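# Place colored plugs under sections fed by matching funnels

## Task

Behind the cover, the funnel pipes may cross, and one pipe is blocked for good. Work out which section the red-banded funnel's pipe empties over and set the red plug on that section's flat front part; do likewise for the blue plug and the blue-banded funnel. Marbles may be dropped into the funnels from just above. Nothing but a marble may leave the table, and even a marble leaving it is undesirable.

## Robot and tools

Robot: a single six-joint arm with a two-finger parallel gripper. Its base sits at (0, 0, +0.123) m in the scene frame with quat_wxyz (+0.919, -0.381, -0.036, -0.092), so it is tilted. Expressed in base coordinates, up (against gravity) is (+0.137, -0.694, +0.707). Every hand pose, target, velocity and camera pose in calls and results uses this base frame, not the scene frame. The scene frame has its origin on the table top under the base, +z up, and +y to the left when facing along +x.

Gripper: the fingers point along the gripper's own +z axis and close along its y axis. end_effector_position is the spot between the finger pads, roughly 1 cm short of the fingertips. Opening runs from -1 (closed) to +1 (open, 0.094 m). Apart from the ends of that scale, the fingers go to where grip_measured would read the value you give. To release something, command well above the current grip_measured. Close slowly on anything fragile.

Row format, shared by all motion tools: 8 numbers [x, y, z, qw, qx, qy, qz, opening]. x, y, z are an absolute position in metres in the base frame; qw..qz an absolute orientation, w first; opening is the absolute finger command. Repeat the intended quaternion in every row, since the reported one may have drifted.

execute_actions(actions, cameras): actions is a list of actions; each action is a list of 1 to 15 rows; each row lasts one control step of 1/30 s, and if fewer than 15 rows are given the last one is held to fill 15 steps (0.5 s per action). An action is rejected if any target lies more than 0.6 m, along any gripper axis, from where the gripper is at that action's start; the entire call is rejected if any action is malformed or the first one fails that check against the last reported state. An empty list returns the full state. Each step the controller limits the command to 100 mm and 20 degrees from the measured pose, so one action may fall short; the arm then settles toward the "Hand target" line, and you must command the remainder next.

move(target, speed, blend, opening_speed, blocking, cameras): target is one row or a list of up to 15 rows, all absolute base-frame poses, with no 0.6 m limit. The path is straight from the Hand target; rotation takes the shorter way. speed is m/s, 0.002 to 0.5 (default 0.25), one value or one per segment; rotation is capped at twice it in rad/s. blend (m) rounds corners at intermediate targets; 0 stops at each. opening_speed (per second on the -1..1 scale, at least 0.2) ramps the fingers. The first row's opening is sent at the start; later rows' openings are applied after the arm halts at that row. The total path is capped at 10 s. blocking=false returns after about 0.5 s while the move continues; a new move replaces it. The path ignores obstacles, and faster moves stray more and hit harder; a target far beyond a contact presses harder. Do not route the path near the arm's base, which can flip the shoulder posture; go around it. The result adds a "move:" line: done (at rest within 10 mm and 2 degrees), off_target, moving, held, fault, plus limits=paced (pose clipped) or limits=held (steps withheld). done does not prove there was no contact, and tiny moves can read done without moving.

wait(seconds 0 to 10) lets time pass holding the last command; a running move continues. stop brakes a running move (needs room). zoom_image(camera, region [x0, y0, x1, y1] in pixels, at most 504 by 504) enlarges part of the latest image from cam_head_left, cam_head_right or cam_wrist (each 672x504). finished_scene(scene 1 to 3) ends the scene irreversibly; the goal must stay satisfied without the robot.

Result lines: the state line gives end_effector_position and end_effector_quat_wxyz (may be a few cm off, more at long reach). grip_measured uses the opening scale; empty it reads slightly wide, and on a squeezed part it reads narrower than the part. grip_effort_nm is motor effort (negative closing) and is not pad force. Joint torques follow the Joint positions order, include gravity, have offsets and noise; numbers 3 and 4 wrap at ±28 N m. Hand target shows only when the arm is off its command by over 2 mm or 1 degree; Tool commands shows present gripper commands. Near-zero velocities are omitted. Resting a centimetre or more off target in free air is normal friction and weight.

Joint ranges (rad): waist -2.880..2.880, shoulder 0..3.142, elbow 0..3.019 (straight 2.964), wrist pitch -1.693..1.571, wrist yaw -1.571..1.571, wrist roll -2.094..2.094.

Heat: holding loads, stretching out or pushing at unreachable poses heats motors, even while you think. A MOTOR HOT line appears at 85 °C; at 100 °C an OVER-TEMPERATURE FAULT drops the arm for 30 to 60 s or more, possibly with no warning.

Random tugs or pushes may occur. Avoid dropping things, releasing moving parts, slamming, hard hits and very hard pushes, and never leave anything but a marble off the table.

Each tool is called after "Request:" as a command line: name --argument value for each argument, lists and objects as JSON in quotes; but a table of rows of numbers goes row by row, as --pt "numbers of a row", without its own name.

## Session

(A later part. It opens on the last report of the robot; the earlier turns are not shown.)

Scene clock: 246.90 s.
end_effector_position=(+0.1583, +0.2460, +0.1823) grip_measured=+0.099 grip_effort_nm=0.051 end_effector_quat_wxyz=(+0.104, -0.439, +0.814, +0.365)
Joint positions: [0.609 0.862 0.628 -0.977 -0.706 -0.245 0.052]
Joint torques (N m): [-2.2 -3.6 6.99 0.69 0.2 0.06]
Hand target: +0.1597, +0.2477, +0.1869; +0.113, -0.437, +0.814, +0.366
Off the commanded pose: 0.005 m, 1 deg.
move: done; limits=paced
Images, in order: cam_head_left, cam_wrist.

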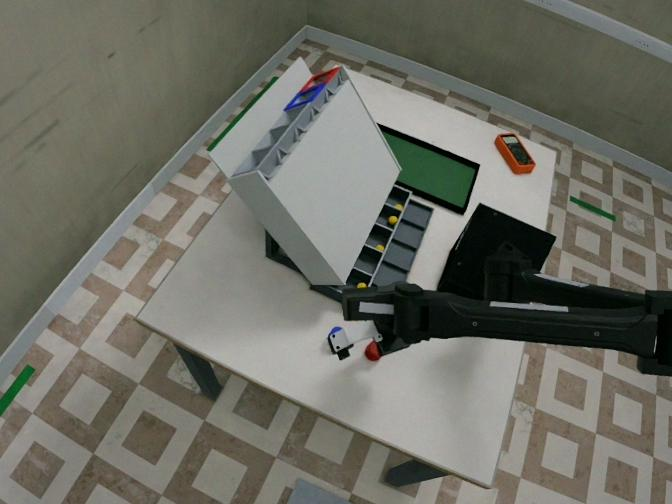

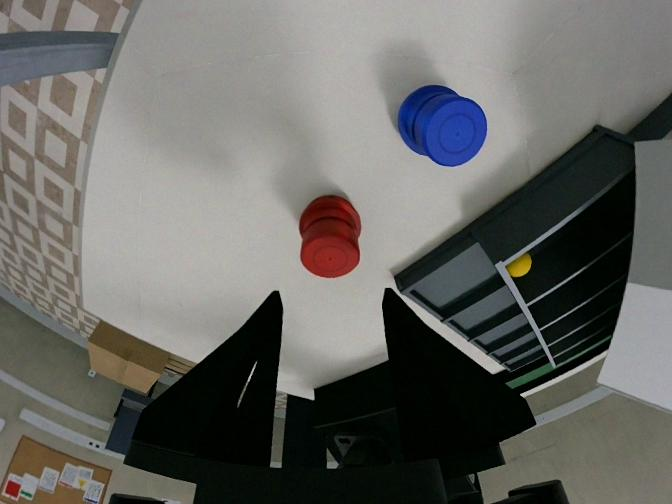

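Request:
move --target '[0.1513, 0.2788, 0.1525, 0.1125, -0.4367, 0.8139, 0.3658, 0.4]' --speed 0.07 --cameras '["cam_wrist"]'

Request:
zoom_image --camera "cam_wrist" --region '[230, 200, 440, 380]'

Scene clock: 262.93 s.
end_effector_position=(+0.1503, +0.2763, +0.1520) grip_measured=+0.399 grip_effort_nm=0.046 end_effector_quat_wxyz=(+0.111, -0.441, +0.813, +0.365)
Joint positions: [0.736 0.909 0.559 -0.75 -0.652 -0.096 0.066]
Joint torques (N m): [-2.08 -3.25 6.05 0.73 0.21 0.06]
Hand target: +0.1513, +0.2788, +0.1525; +0.112, -0.437, +0.814, +0.366
Off the commanded pose: 0.003 m, 1 deg.
move: done
Images, in order: cam_wrist.

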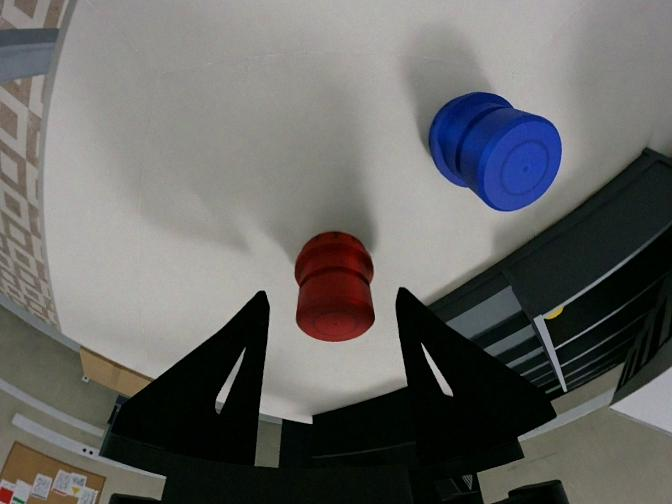

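Scaled by 2.400 from the camera's 672x504 image, which has a finer 960x720 frame.

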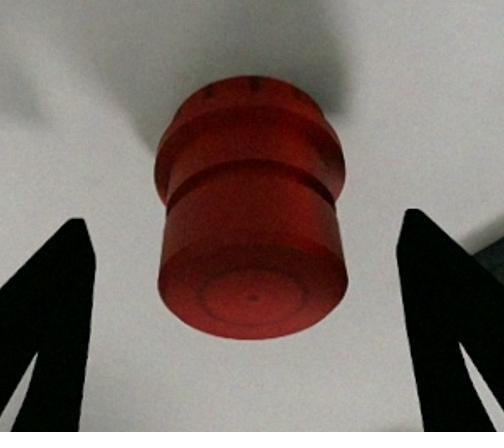

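Request:
move --target '[0.1513, 0.2788, 0.1525, 0.1125, -0.4367, 0.8139, 0.3658, -0.55]' --speed 0.07 --opening_speed 0.8 --cameras '["cam_wrist"]'

Scene clock: 269.27 s.
end_effector_position=(+0.1504, +0.2762, +0.1519) grip_measured=-0.344 grip_effort_nm=-1.048 end_effector_quat_wxyz=(+0.111, -0.440, +0.813, +0.365)
Joint positions: [0.736 0.909 0.559 -0.75 -0.651 -0.095 0.031]
Joint torques (N m): [-2.08 -3.25 6.06 0.72 0.19 0.05]
Hand target: +0.1512, +0.2788, +0.1525; +0.112, -0.437, +0.814, +0.366
Off the commanded pose: 0.003 m, 0 deg.
move: done
Images, in order: cam_wrist.

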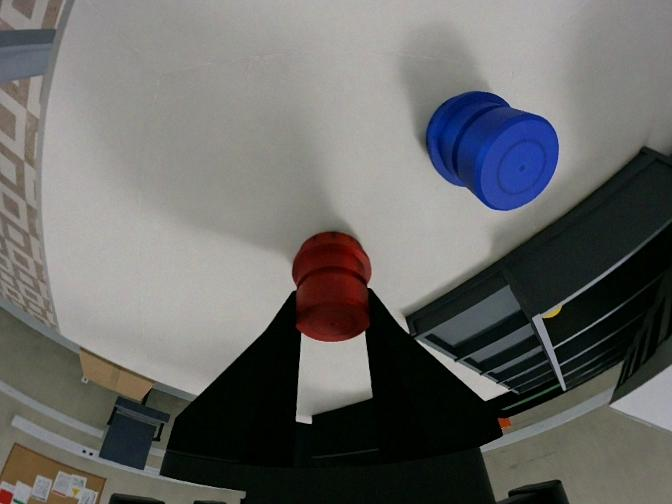

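Request:
move --pt "0.1649 0.2213 0.2093 0.1125 -0.4367 0.8139 0.3658 -0.55" --pt "0.2444 0.0511 0.0695 -0.036 -0.092 0.919 0.381 -0.55" --pt "0.2609 -0.0624 -0.1271 -0.1936 0.305 0.8718 0.3301 -0.55" --speed '[0.12, 0.2, 0.18]' --blend '[0.02, 0.04, 0]' --cameras '["cam_wrist", "cam_head_left"]'

Request:
zoom_image --camera "cam_wrist" --region '[200, 140, 460, 380]'

Scene clock: 287.87 s.
end_effector_position=(+0.2418, -0.0468, -0.1238) grip_measured=-0.345 grip_effort_nm=-1.057 end_effector_quat_wxyz=(-0.215, +0.298, +0.867, +0.337)
Joint positions: [-0.556 2.103 0.776 -0.898 -0.54 -0.083 0.031]
Joint torques (N m): [-7.36 -5.77 10.32 0.58 0.2 0.05]
Hand target: +0.2606, -0.0624, -0.1263; -0.193, +0.305, +0.872, +0.330
Off the commanded pose: 0.025 m, 3 deg.
move: off_target
Images, in order: cam_head_left, cam_wrist.

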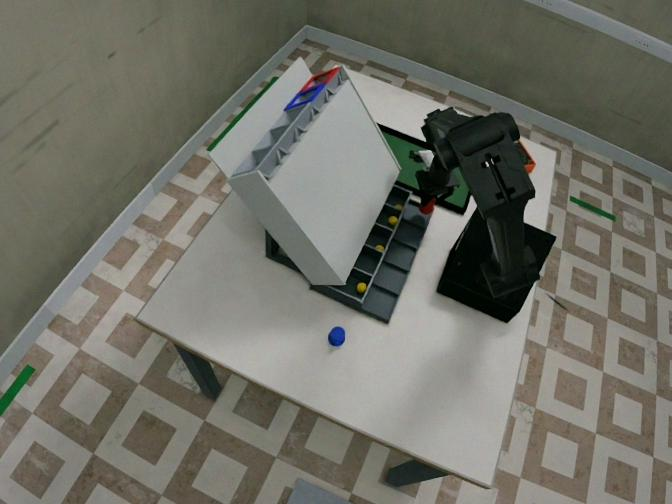

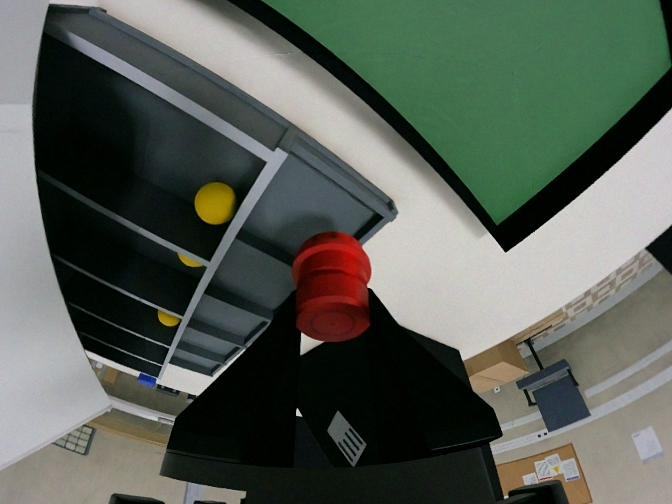

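Scaled by 1.938 from the camera's 672x504 image, which has a finer 960x720 frame.

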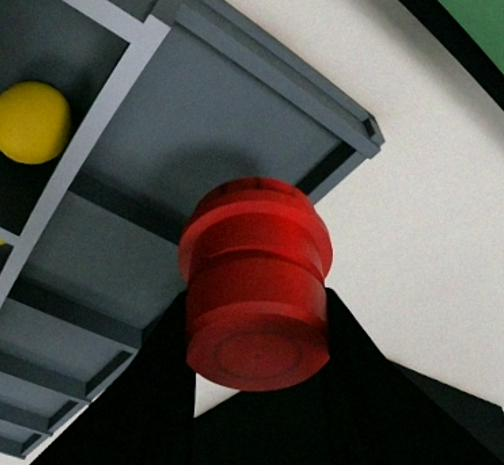

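Request:
move --target '[0.2623, -0.034, -0.1404, -0.1936, 0.305, 0.8718, 0.3301, -0.55]' --speed 0.08 --cameras '["cam_wrist", "cam_head_left"]'

Request:
zoom_image --camera "cam_wrist" --region '[200, 140, 460, 380]'

Request:
zoom_image --camera "cam_head_left" --region '[360, 140, 480, 280]'

Scene clock: 302.03 s.
end_effector_position=(+0.2592, -0.0332, -0.1383) grip_measured=-0.345 grip_effort_nm=-1.062 end_effector_quat_wxyz=(-0.197, +0.299, +0.873, +0.332)
Joint positions: [-0.493 2.124 0.776 -0.799 -0.577 -0.007 0.031]
Joint torques (N m): [-6.71 -5.66 6.75 0.73 -0.03 0.06]
Hand target: +0.2623, -0.0341, -0.1404; -0.194, +0.305, +0.872, +0.330
Off the commanded pose: 0.004 m, 1 deg.
move: done
Images, in order: cam_head_left, cam_wrist.

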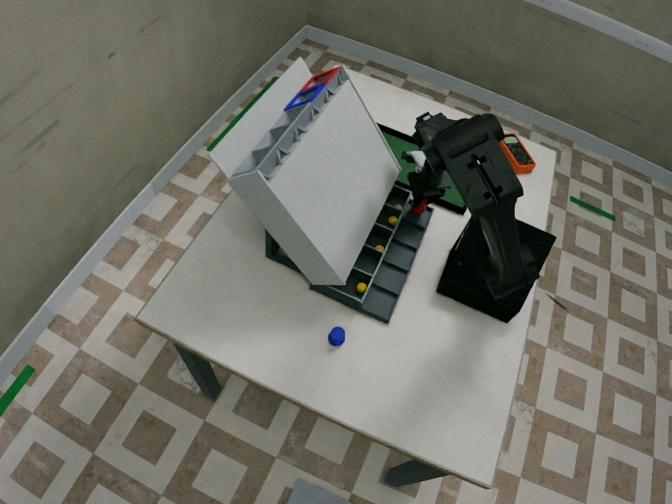

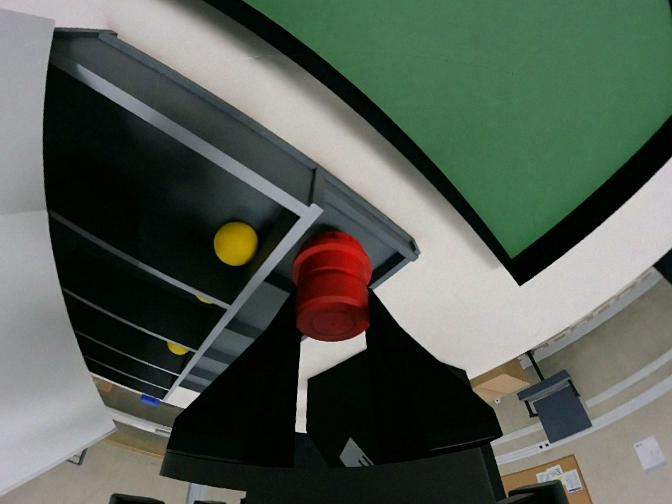

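Scaled by 1.938 from the camera's 672x504 image, which has a finer 960x720 frame.

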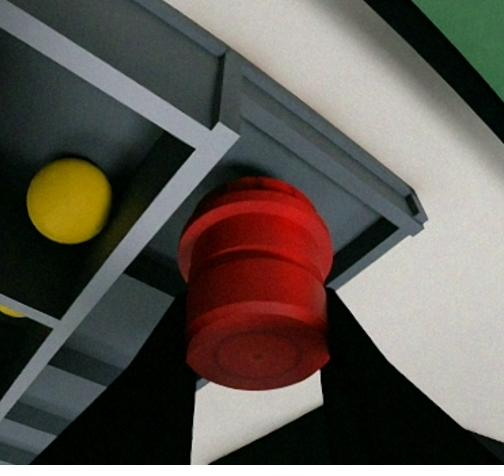

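Scaled by 3.600 from the camera's 672x504 image, which has a finer 960x720 frame.

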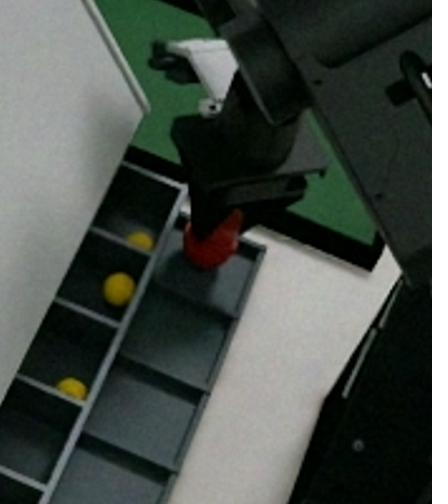

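Request:
move --target '[0.246, -0.0184, -0.1391, -0.1936, 0.305, 0.8718, 0.3301, -0.55]' --speed 0.05 --cameras '["cam_wrist"]'

Request:
zoom_image --camera "cam_wrist" --region '[200, 140, 460, 380]'

Scene clock: 311.50 s.
end_effector_position=(+0.2388, -0.0167, -0.1408) grip_measured=-0.345 grip_effort_nm=-1.057 end_effector_quat_wxyz=(-0.204, +0.303, +0.869, +0.333)
Joint positions: [-0.477 2.123 0.712 -0.743 -0.588 0.013 0.031]
Joint torques (N m): [-6.12 -6.65 6.17 0.72 -0.03 0.06]
Hand target: +0.2460, -0.0184, -0.1390; -0.194, +0.305, +0.872, +0.330
Off the commanded pose: 0.008 m, 1 deg.
move: done
Images, in order: cam_wrist.

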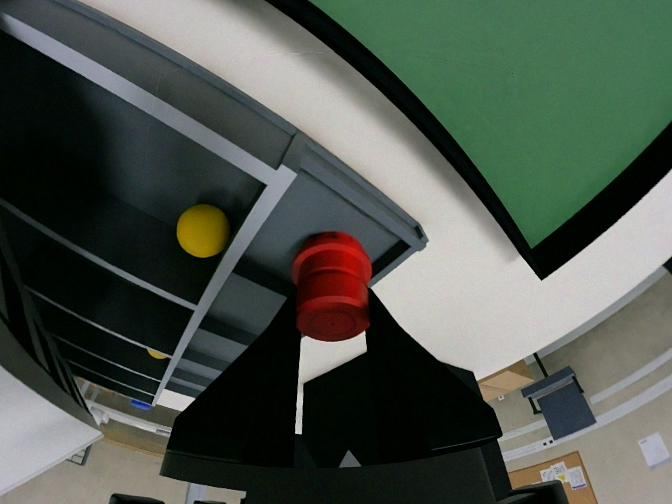

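Scaled by 1.938 from the camera's 672x504 image, which has a finer 960x720 frame.

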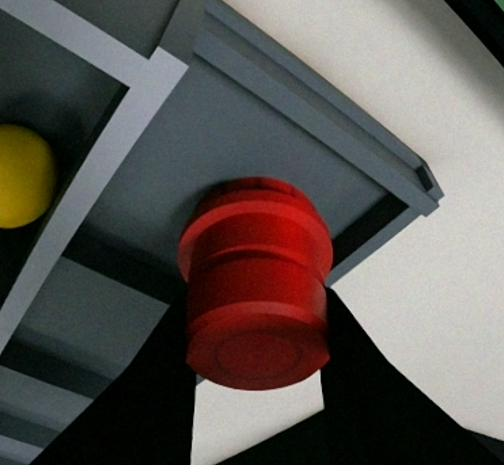

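Request:
move --target '[0.2519, -0.0148, -0.1394, -0.1936, 0.305, 0.8718, 0.3301, -0.55]' --speed 0.05 --cameras '["cam_wrist"]'

Request:
zoom_image --camera "cam_wrist" --region '[200, 140, 460, 380]'

Scene clock: 322.50 s.
end_effector_position=(+0.2410, -0.0143, -0.1396) grip_measured=-0.345 grip_effort_nm=-1.062 end_effector_quat_wxyz=(-0.205, +0.307, +0.868, +0.331)
Joint positions: [-0.466 2.117 0.712 -0.742 -0.592 0.033 0.031]
Joint torques (N m): [-5.54 -6.18 6.87 0.79 -0.26 0.05]
Hand target: +0.2518, -0.0148, -0.1391; -0.194, +0.305, +0.872, +0.330
Off the commanded pose: 0.011 m, 1 deg.
move: off_target
Images, in order: cam_wrist.

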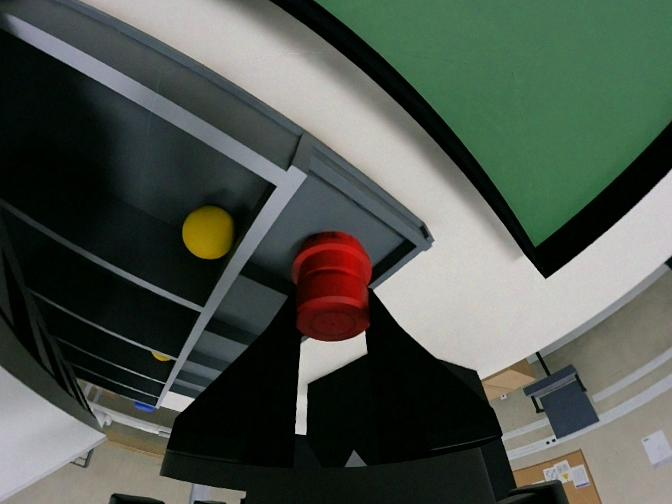

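Scaled by 1.938 from the camera's 672x504 image, which has a finer 960x720 frame.

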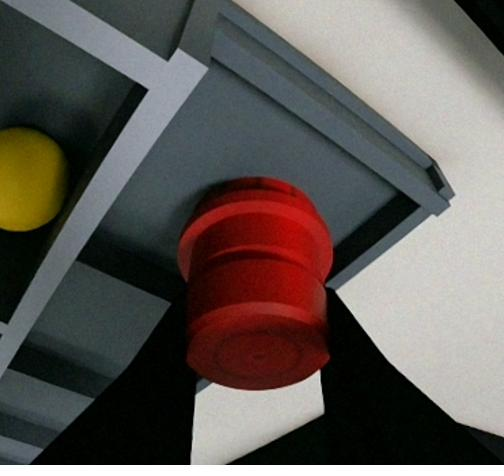

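Request:
move --target '[0.2492, -0.0062, -0.149, -0.1936, 0.305, 0.8718, 0.3301, -0.55]' --speed 0.03 --cameras '["cam_wrist"]'

Request:
zoom_image --camera "cam_wrist" --region '[200, 140, 460, 380]'

Scene clock: 330.17 s.
end_effector_position=(+0.2455, -0.0143, -0.1414) grip_measured=-0.345 grip_effort_nm=-1.053 end_effector_quat_wxyz=(-0.198, +0.312, +0.868, +0.331)
Joint positions: [-0.461 2.117 0.712 -0.72 -0.599 0.054 0.031]
Joint torques (N m): [-4.31 -4.31 5.79 2.02 -0.38 0.04]
Hand target: +0.2488, -0.0065, -0.1484; -0.194, +0.305, +0.872, +0.331
Off the commanded pose: 0.012 m, 1 deg.
move: off_target
Images, in order: cam_wrist.

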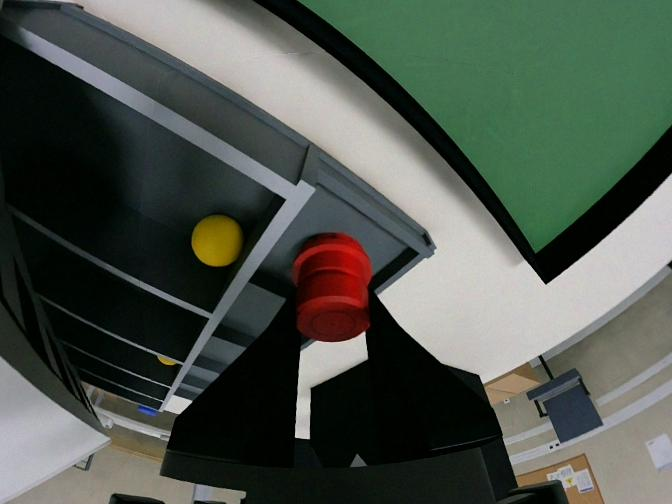

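Scaled by 1.938 from the camera's 672x504 image, which has a finer 960x720 frame.

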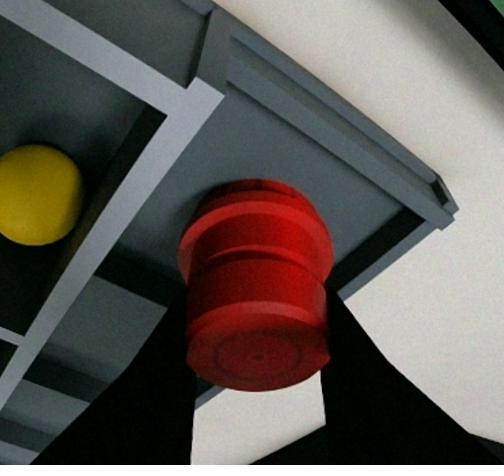

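Request:
move --target '[0.2488, -0.0121, -0.1433, -0.1936, 0.305, 0.8718, 0.3301, 0.0]' --speed 0.02 --opening_speed 0.6 --cameras '["cam_wrist"]'

Scene clock: 338.30 s.
end_effector_position=(+0.2460, -0.0129, -0.1413) grip_measured=-0.001 grip_effort_nm=0.046 end_effector_quat_wxyz=(-0.198, +0.309, +0.869, +0.330)
Joint positions: [-0.455 2.116 0.712 -0.719 -0.599 0.054 0.047]
Joint torques (N m): [-6.18 -5.3 6.09 0.76 -0.03 -0.1]
Hand target: +0.2488, -0.0121, -0.1432; -0.194, +0.305, +0.872, +0.330
Off the commanded pose: 0.004 m, 1 deg.
move: done
Images, in order: cam_wrist.

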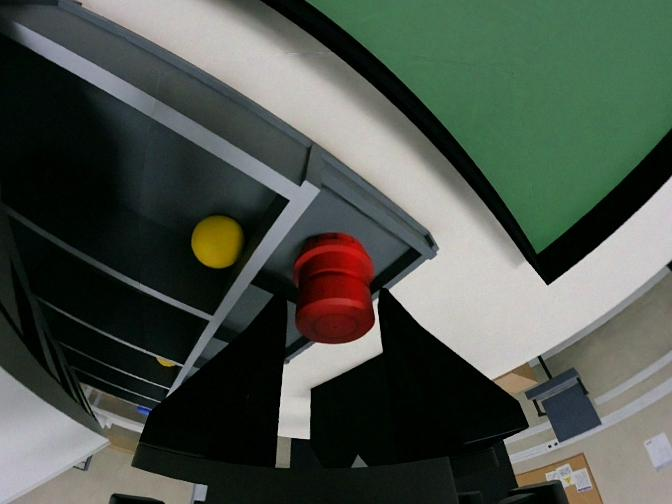

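Request:
move --pt "0.2582 -0.0391 -0.1206 -0.1936 0.305 0.8718 0.3301 0.0" --pt "0.2664 -0.0815 -0.0648 -0.1936 0.305 0.8718 0.3301 0.0" --pt "0.2485 0.0303 0.0907 -0.036 -0.092 0.919 0.381 0.0" --pt "0.2496 0.1748 0.2322 0.1125 -0.4367 0.8139 0.3658 0.0" --pt "0.2448 0.2755 0.1977 0.1125 -0.4367 0.8139 0.3658 0.0" --speed '[0.06, 0.15, 0.22, 0.22, 0.18]' --blend '[0.01, 0.03, 0.05, 0.04, 0]' --cameras '["cam_wrist", "cam_head_left"]'

Request:
zoom_image --camera "cam_head_left" --region '[300, 150, 460, 340]'

Request:
zoom_image --camera "cam_wrist" --region '[230, 180, 440, 340]'

Scene clock: 356.70 s.
end_effector_position=(+0.2422, +0.2746, +0.1965) grip_measured=-0.001 grip_effort_nm=0.046 end_effector_quat_wxyz=(+0.109, -0.442, +0.812, +0.366)
Joint positions: [0.529 1.133 0.831 -0.966 -0.735 -0.351 0.047]
Joint torques (N m): [-4.84 -4.84 6.71 0.69 0.19 0.05]
Hand target: +0.2448, +0.2755, +0.1978; +0.113, -0.437, +0.814, +0.366
Off the commanded pose: 0.003 m, 1 deg.
move: done
Images, in order: cam_head_left, cam_wrist.

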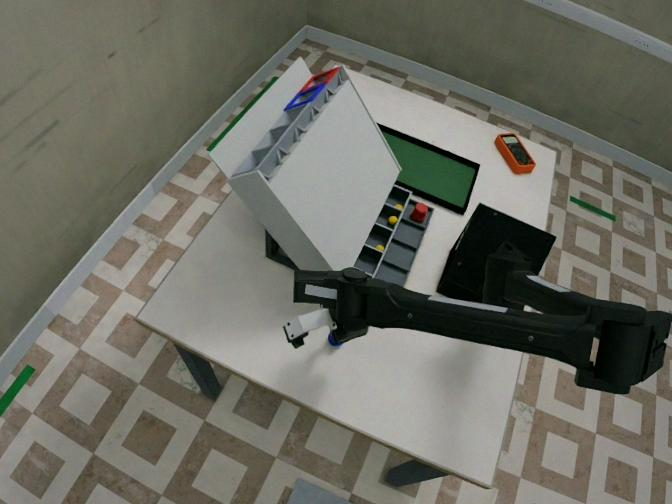

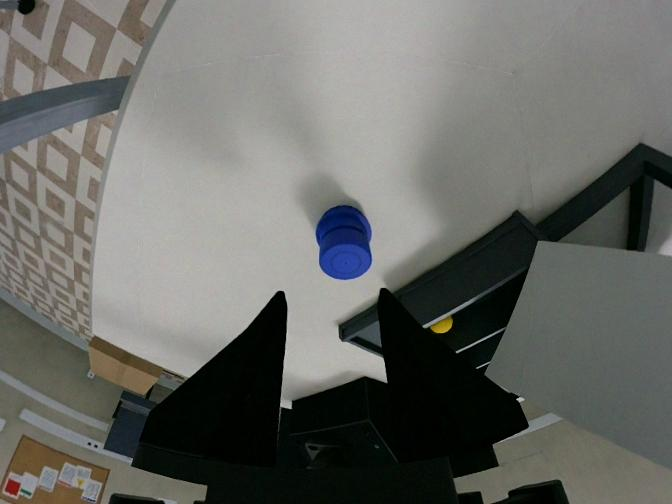

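Scaled by 2.653 from the camera's 672x504 image, which has a finer 960x720 frame.

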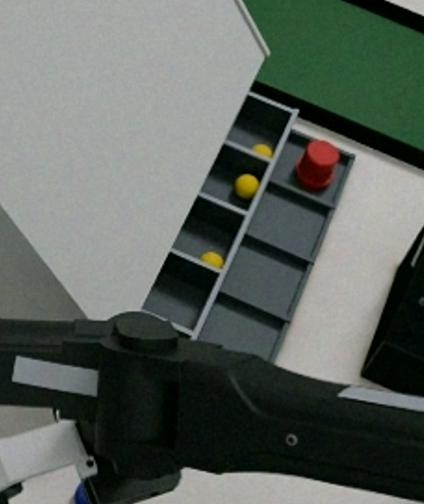

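Scaled by 2.400 from the camera's 672x504 image, which has a finer 960x720 frame.

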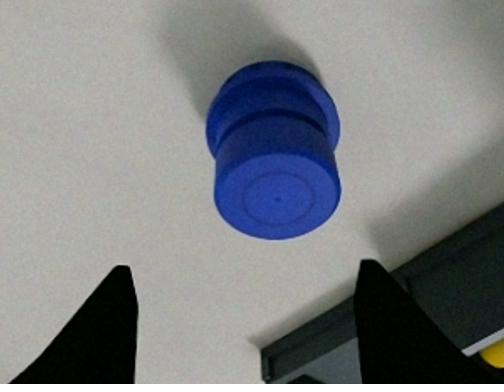

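Request:
move --target '[0.2391, 0.3014, 0.1576, 0.1125, -0.4367, 0.8139, 0.3658, 0.4]' --speed 0.07 --cameras '["cam_wrist"]'

Request:
zoom_image --camera "cam_wrist" --region '[230, 200, 440, 380]'

Scene clock: 368.80 s.
end_effector_position=(+0.2380, +0.2987, +0.1577) grip_measured=+0.399 grip_effort_nm=0.046 end_effector_quat_wxyz=(+0.111, -0.440, +0.812, +0.366)
Joint positions: [0.602 1.189 0.76 -0.77 -0.708 -0.252 0.066]
Joint torques (N m): [-4.48 -4.95 5.93 0.7 0.19 0.06]
Hand target: +0.2391, +0.3014, +0.1576; +0.112, -0.437, +0.814, +0.366
Off the commanded pose: 0.003 m, 0 deg.
move: done
Images, in order: cam_wrist.

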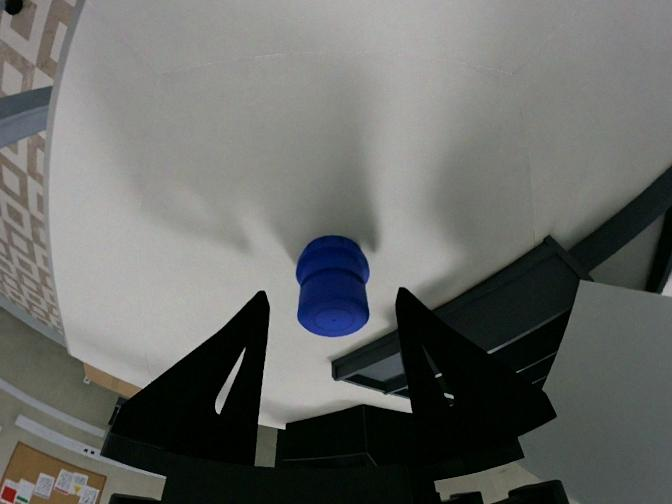

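Scaled by 2.400 from the camera's 672x504 image, which has a finer 960x720 frame.

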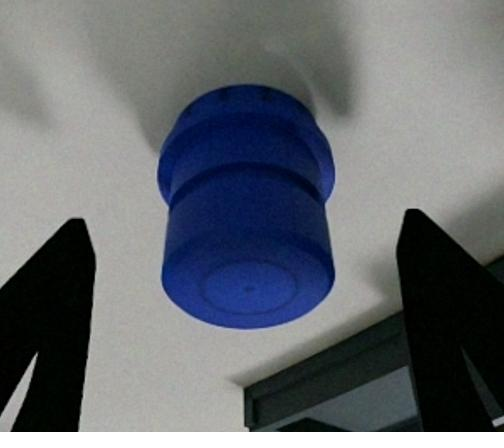

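Request:
move --target '[0.2391, 0.3014, 0.1576, 0.1125, -0.4367, 0.8139, 0.3658, -0.58]' --speed 0.07 --opening_speed 0.8 --cameras '["cam_wrist"]'

Scene clock: 374.70 s.
end_effector_position=(+0.2381, +0.2987, +0.1577) grip_measured=-0.401 grip_effort_nm=-1.043 end_effector_quat_wxyz=(+0.112, -0.440, +0.813, +0.365)
Joint positions: [0.602 1.189 0.76 -0.769 -0.707 -0.251 0.028]
Joint torques (N m): [-4.54 -5.01 5.91 0.7 0.18 0.05]
Hand target: +0.2391, +0.3014, +0.1576; +0.112, -0.437, +0.814, +0.366
Off the commanded pose: 0.003 m, 0 deg.
move: done
Images, in order: cam_wrist.

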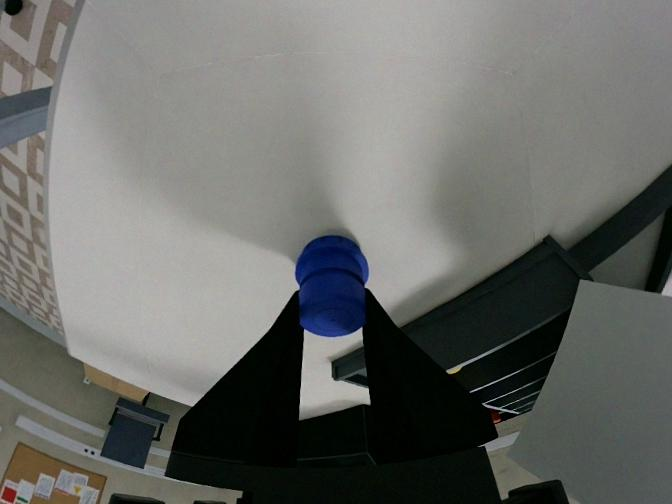

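Request:
move --pt "0.2499 0.2556 0.2054 0.1125 -0.4367 0.8139 0.3658 -0.58" --pt "0.2229 0.1082 0.0447 0.1532 -0.526 0.7592 0.3507 -0.58" --pt "0.2179 0.1284 0.0217 0.1532 -0.526 0.7592 0.3507 -0.58" --speed '[0.12, 0.18, 0.08]' --blend '[0.015, 0.01, 0]' --cameras '["cam_wrist", "cam_head_left"]'

Request:
zoom_image --camera "cam_wrist" --region '[240, 140, 500, 380]'

Scene clock: 384.90 s.
end_effector_position=(+0.2156, +0.1269, +0.0222) grip_measured=-0.403 grip_effort_nm=-1.062 end_effector_quat_wxyz=(+0.152, -0.530, +0.757, +0.350)
Joint positions: [0.035 1.371 0.475 -0.837 -0.77 -1.252 0.028]
Joint torques (N m): [-4.42 -1.44 5.97 0.64 -0.15 0.05]
Hand target: +0.2179, +0.1284, +0.0217; +0.153, -0.526, +0.759, +0.351
Off the commanded pose: 0.003 m, 1 deg.
move: done
Images, in order: cam_head_left, cam_wrist.

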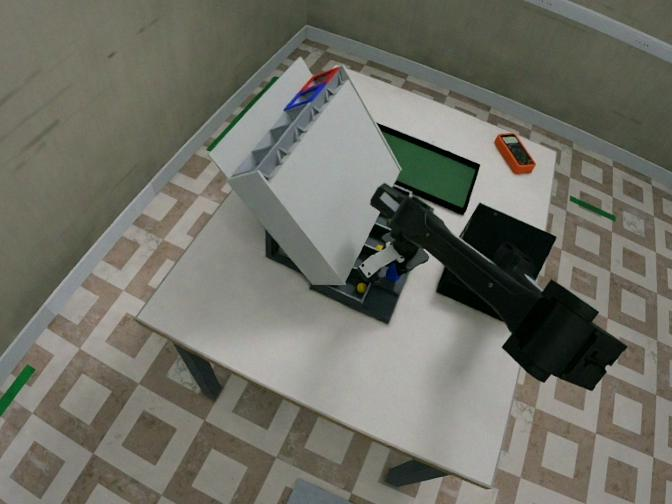

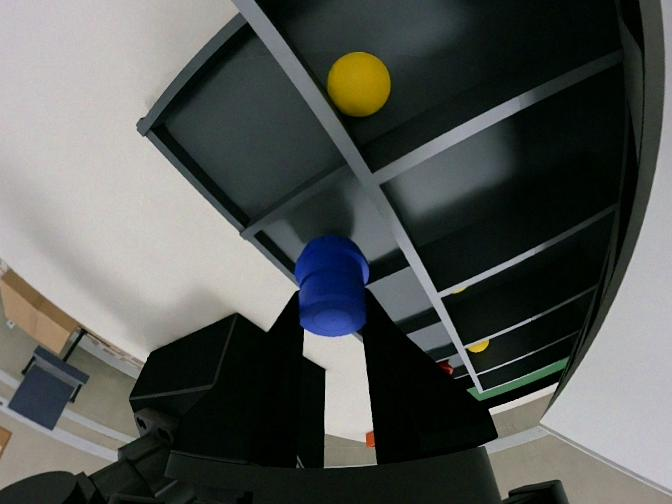

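Scaled by 1.938 from the camera's 672x504 image, which has a finer 960x720 frame.

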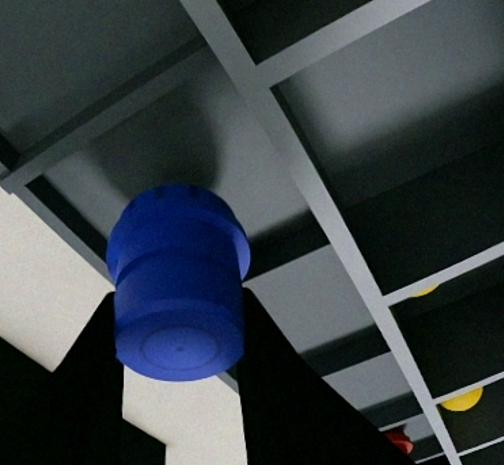

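Request:
move --target '[0.214, 0.1435, 0.0061, 0.1532, -0.526, 0.7592, 0.3507, -0.58]' --speed 0.03 --cameras '["cam_wrist"]'

Request:
zoom_image --camera "cam_wrist" --region '[240, 140, 500, 380]'

Scene clock: 393.47 s.
end_effector_position=(+0.2150, +0.1395, +0.0100) grip_measured=-0.403 grip_effort_nm=-1.062 end_effector_quat_wxyz=(+0.154, -0.525, +0.760, +0.350)
Joint positions: [0.086 1.397 0.45 -0.726 -0.78 -1.165 0.028]
Joint torques (N m): [-3.55 -1.2 4.78 1.33 -0.09 0.04]
Hand target: +0.2140, +0.1432, +0.0063; +0.153, -0.526, +0.759, +0.351
Off the commanded pose: 0.006 m, 0 deg.
move: done
Images, in order: cam_wrist.

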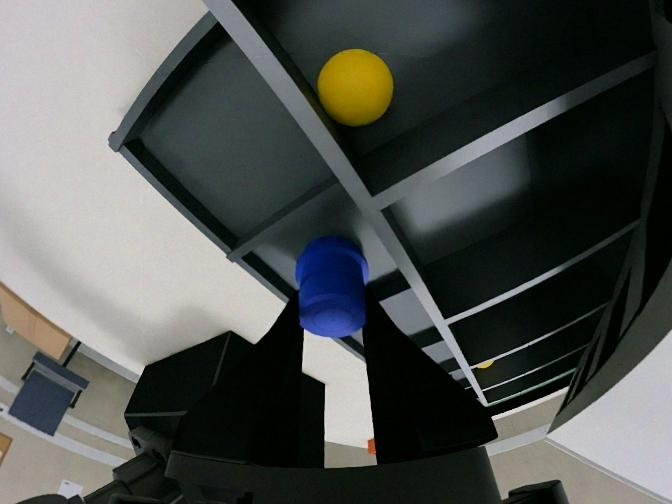

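Scaled by 1.938 from the camera's 672x504 image, which has a finer 960x720 frame.

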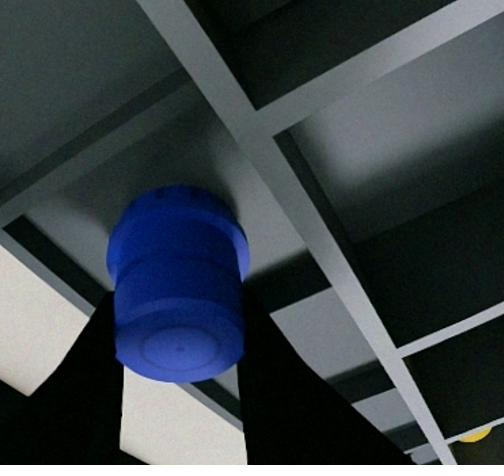

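Request:
move --target '[0.2144, 0.1414, 0.0083, 0.1532, -0.526, 0.7592, 0.3507, -0.06]' --speed 0.02 --opening_speed 0.6 --cameras '["cam_wrist"]'

Request:
move --pt "0.2258 0.1145 0.0363 0.1532 -0.526 0.7592 0.3507 -0.06" --pt "0.2263 0.0908 0.0836 0.1125 -0.4367 0.8139 0.3658 -0.06" --speed '[0.06, 0.15]' --blend '[0.01, 0]' --cameras '["cam_wrist", "cam_head_left"]'

Request:
zoom_image --camera "cam_head_left" --region '[300, 150, 460, 340]'

Scene clock: 403.67 s.
end_effector_position=(+0.2149, +0.1396, +0.0101) grip_measured=-0.062 grip_effort_nm=0.056 end_effector_quat_wxyz=(+0.154, -0.525, +0.760, +0.350)
Joint positions: [0.087 1.397 0.45 -0.726 -0.78 -1.164 0.044]
Joint torques (N m): [-4.19 -1.55 5.11 0.64 -0.04 -0.04]
Hand target: +0.2145, +0.1414, +0.0084; +0.153, -0.526, +0.759, +0.351
Off the commanded pose: 0.003 m, 0 deg.
move: done
Images, in order: cam_wrist.

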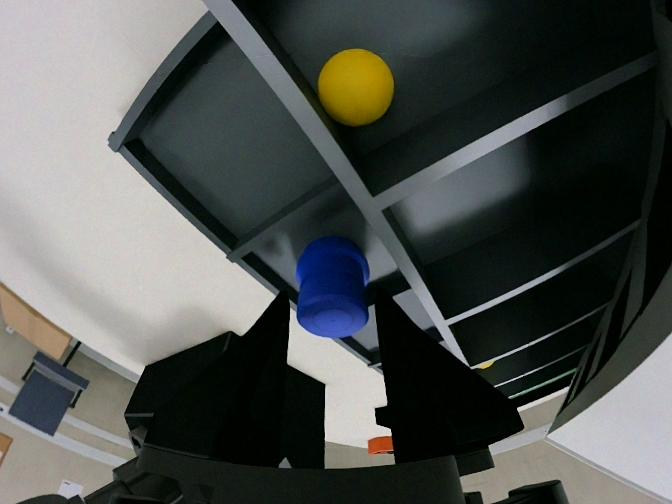

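Scene clock: 405.60 s.
end_effector_position=(+0.2104, +0.0953, +0.0732) grip_measured=-0.061 grip_effort_nm=0.046 end_effector_quat_wxyz=(+0.102, -0.441, +0.809, +0.376)
Joint positions: [-0.1 1.27 0.559 -1.185 -0.744 -1.227 0.044]
Joint torques (N m): [-5.19 -1.26 10.59 -0.36 0.13 0.05]
Hand target: +0.2260, +0.0910, +0.0835; +0.113, -0.437, +0.814, +0.366
Off the commanded pose: 0.020 m, 2 deg.
move: off_target
Images, in order: cam_head_left, cam_wrist.

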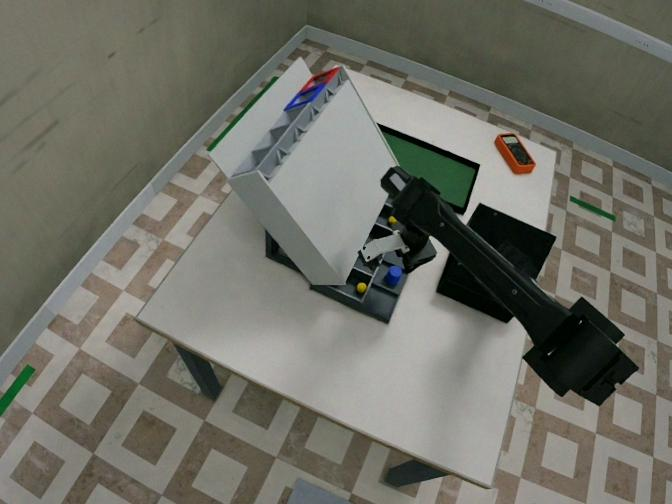

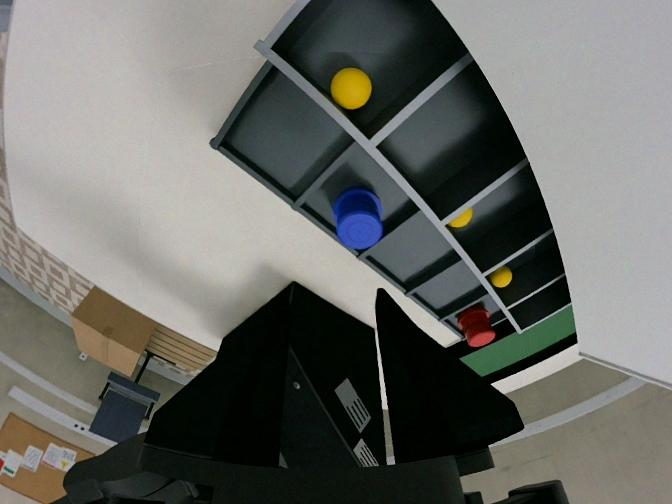

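Scaled by 2.653 from the camera's 672x504 image, which has a finer 960x720 frame.

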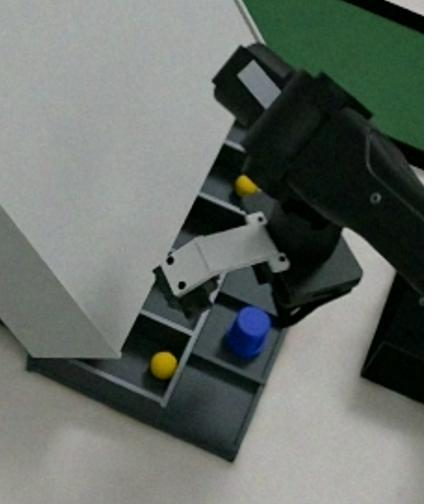

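Request:
finished_scene --scene 3

The scene is finished: the task was done.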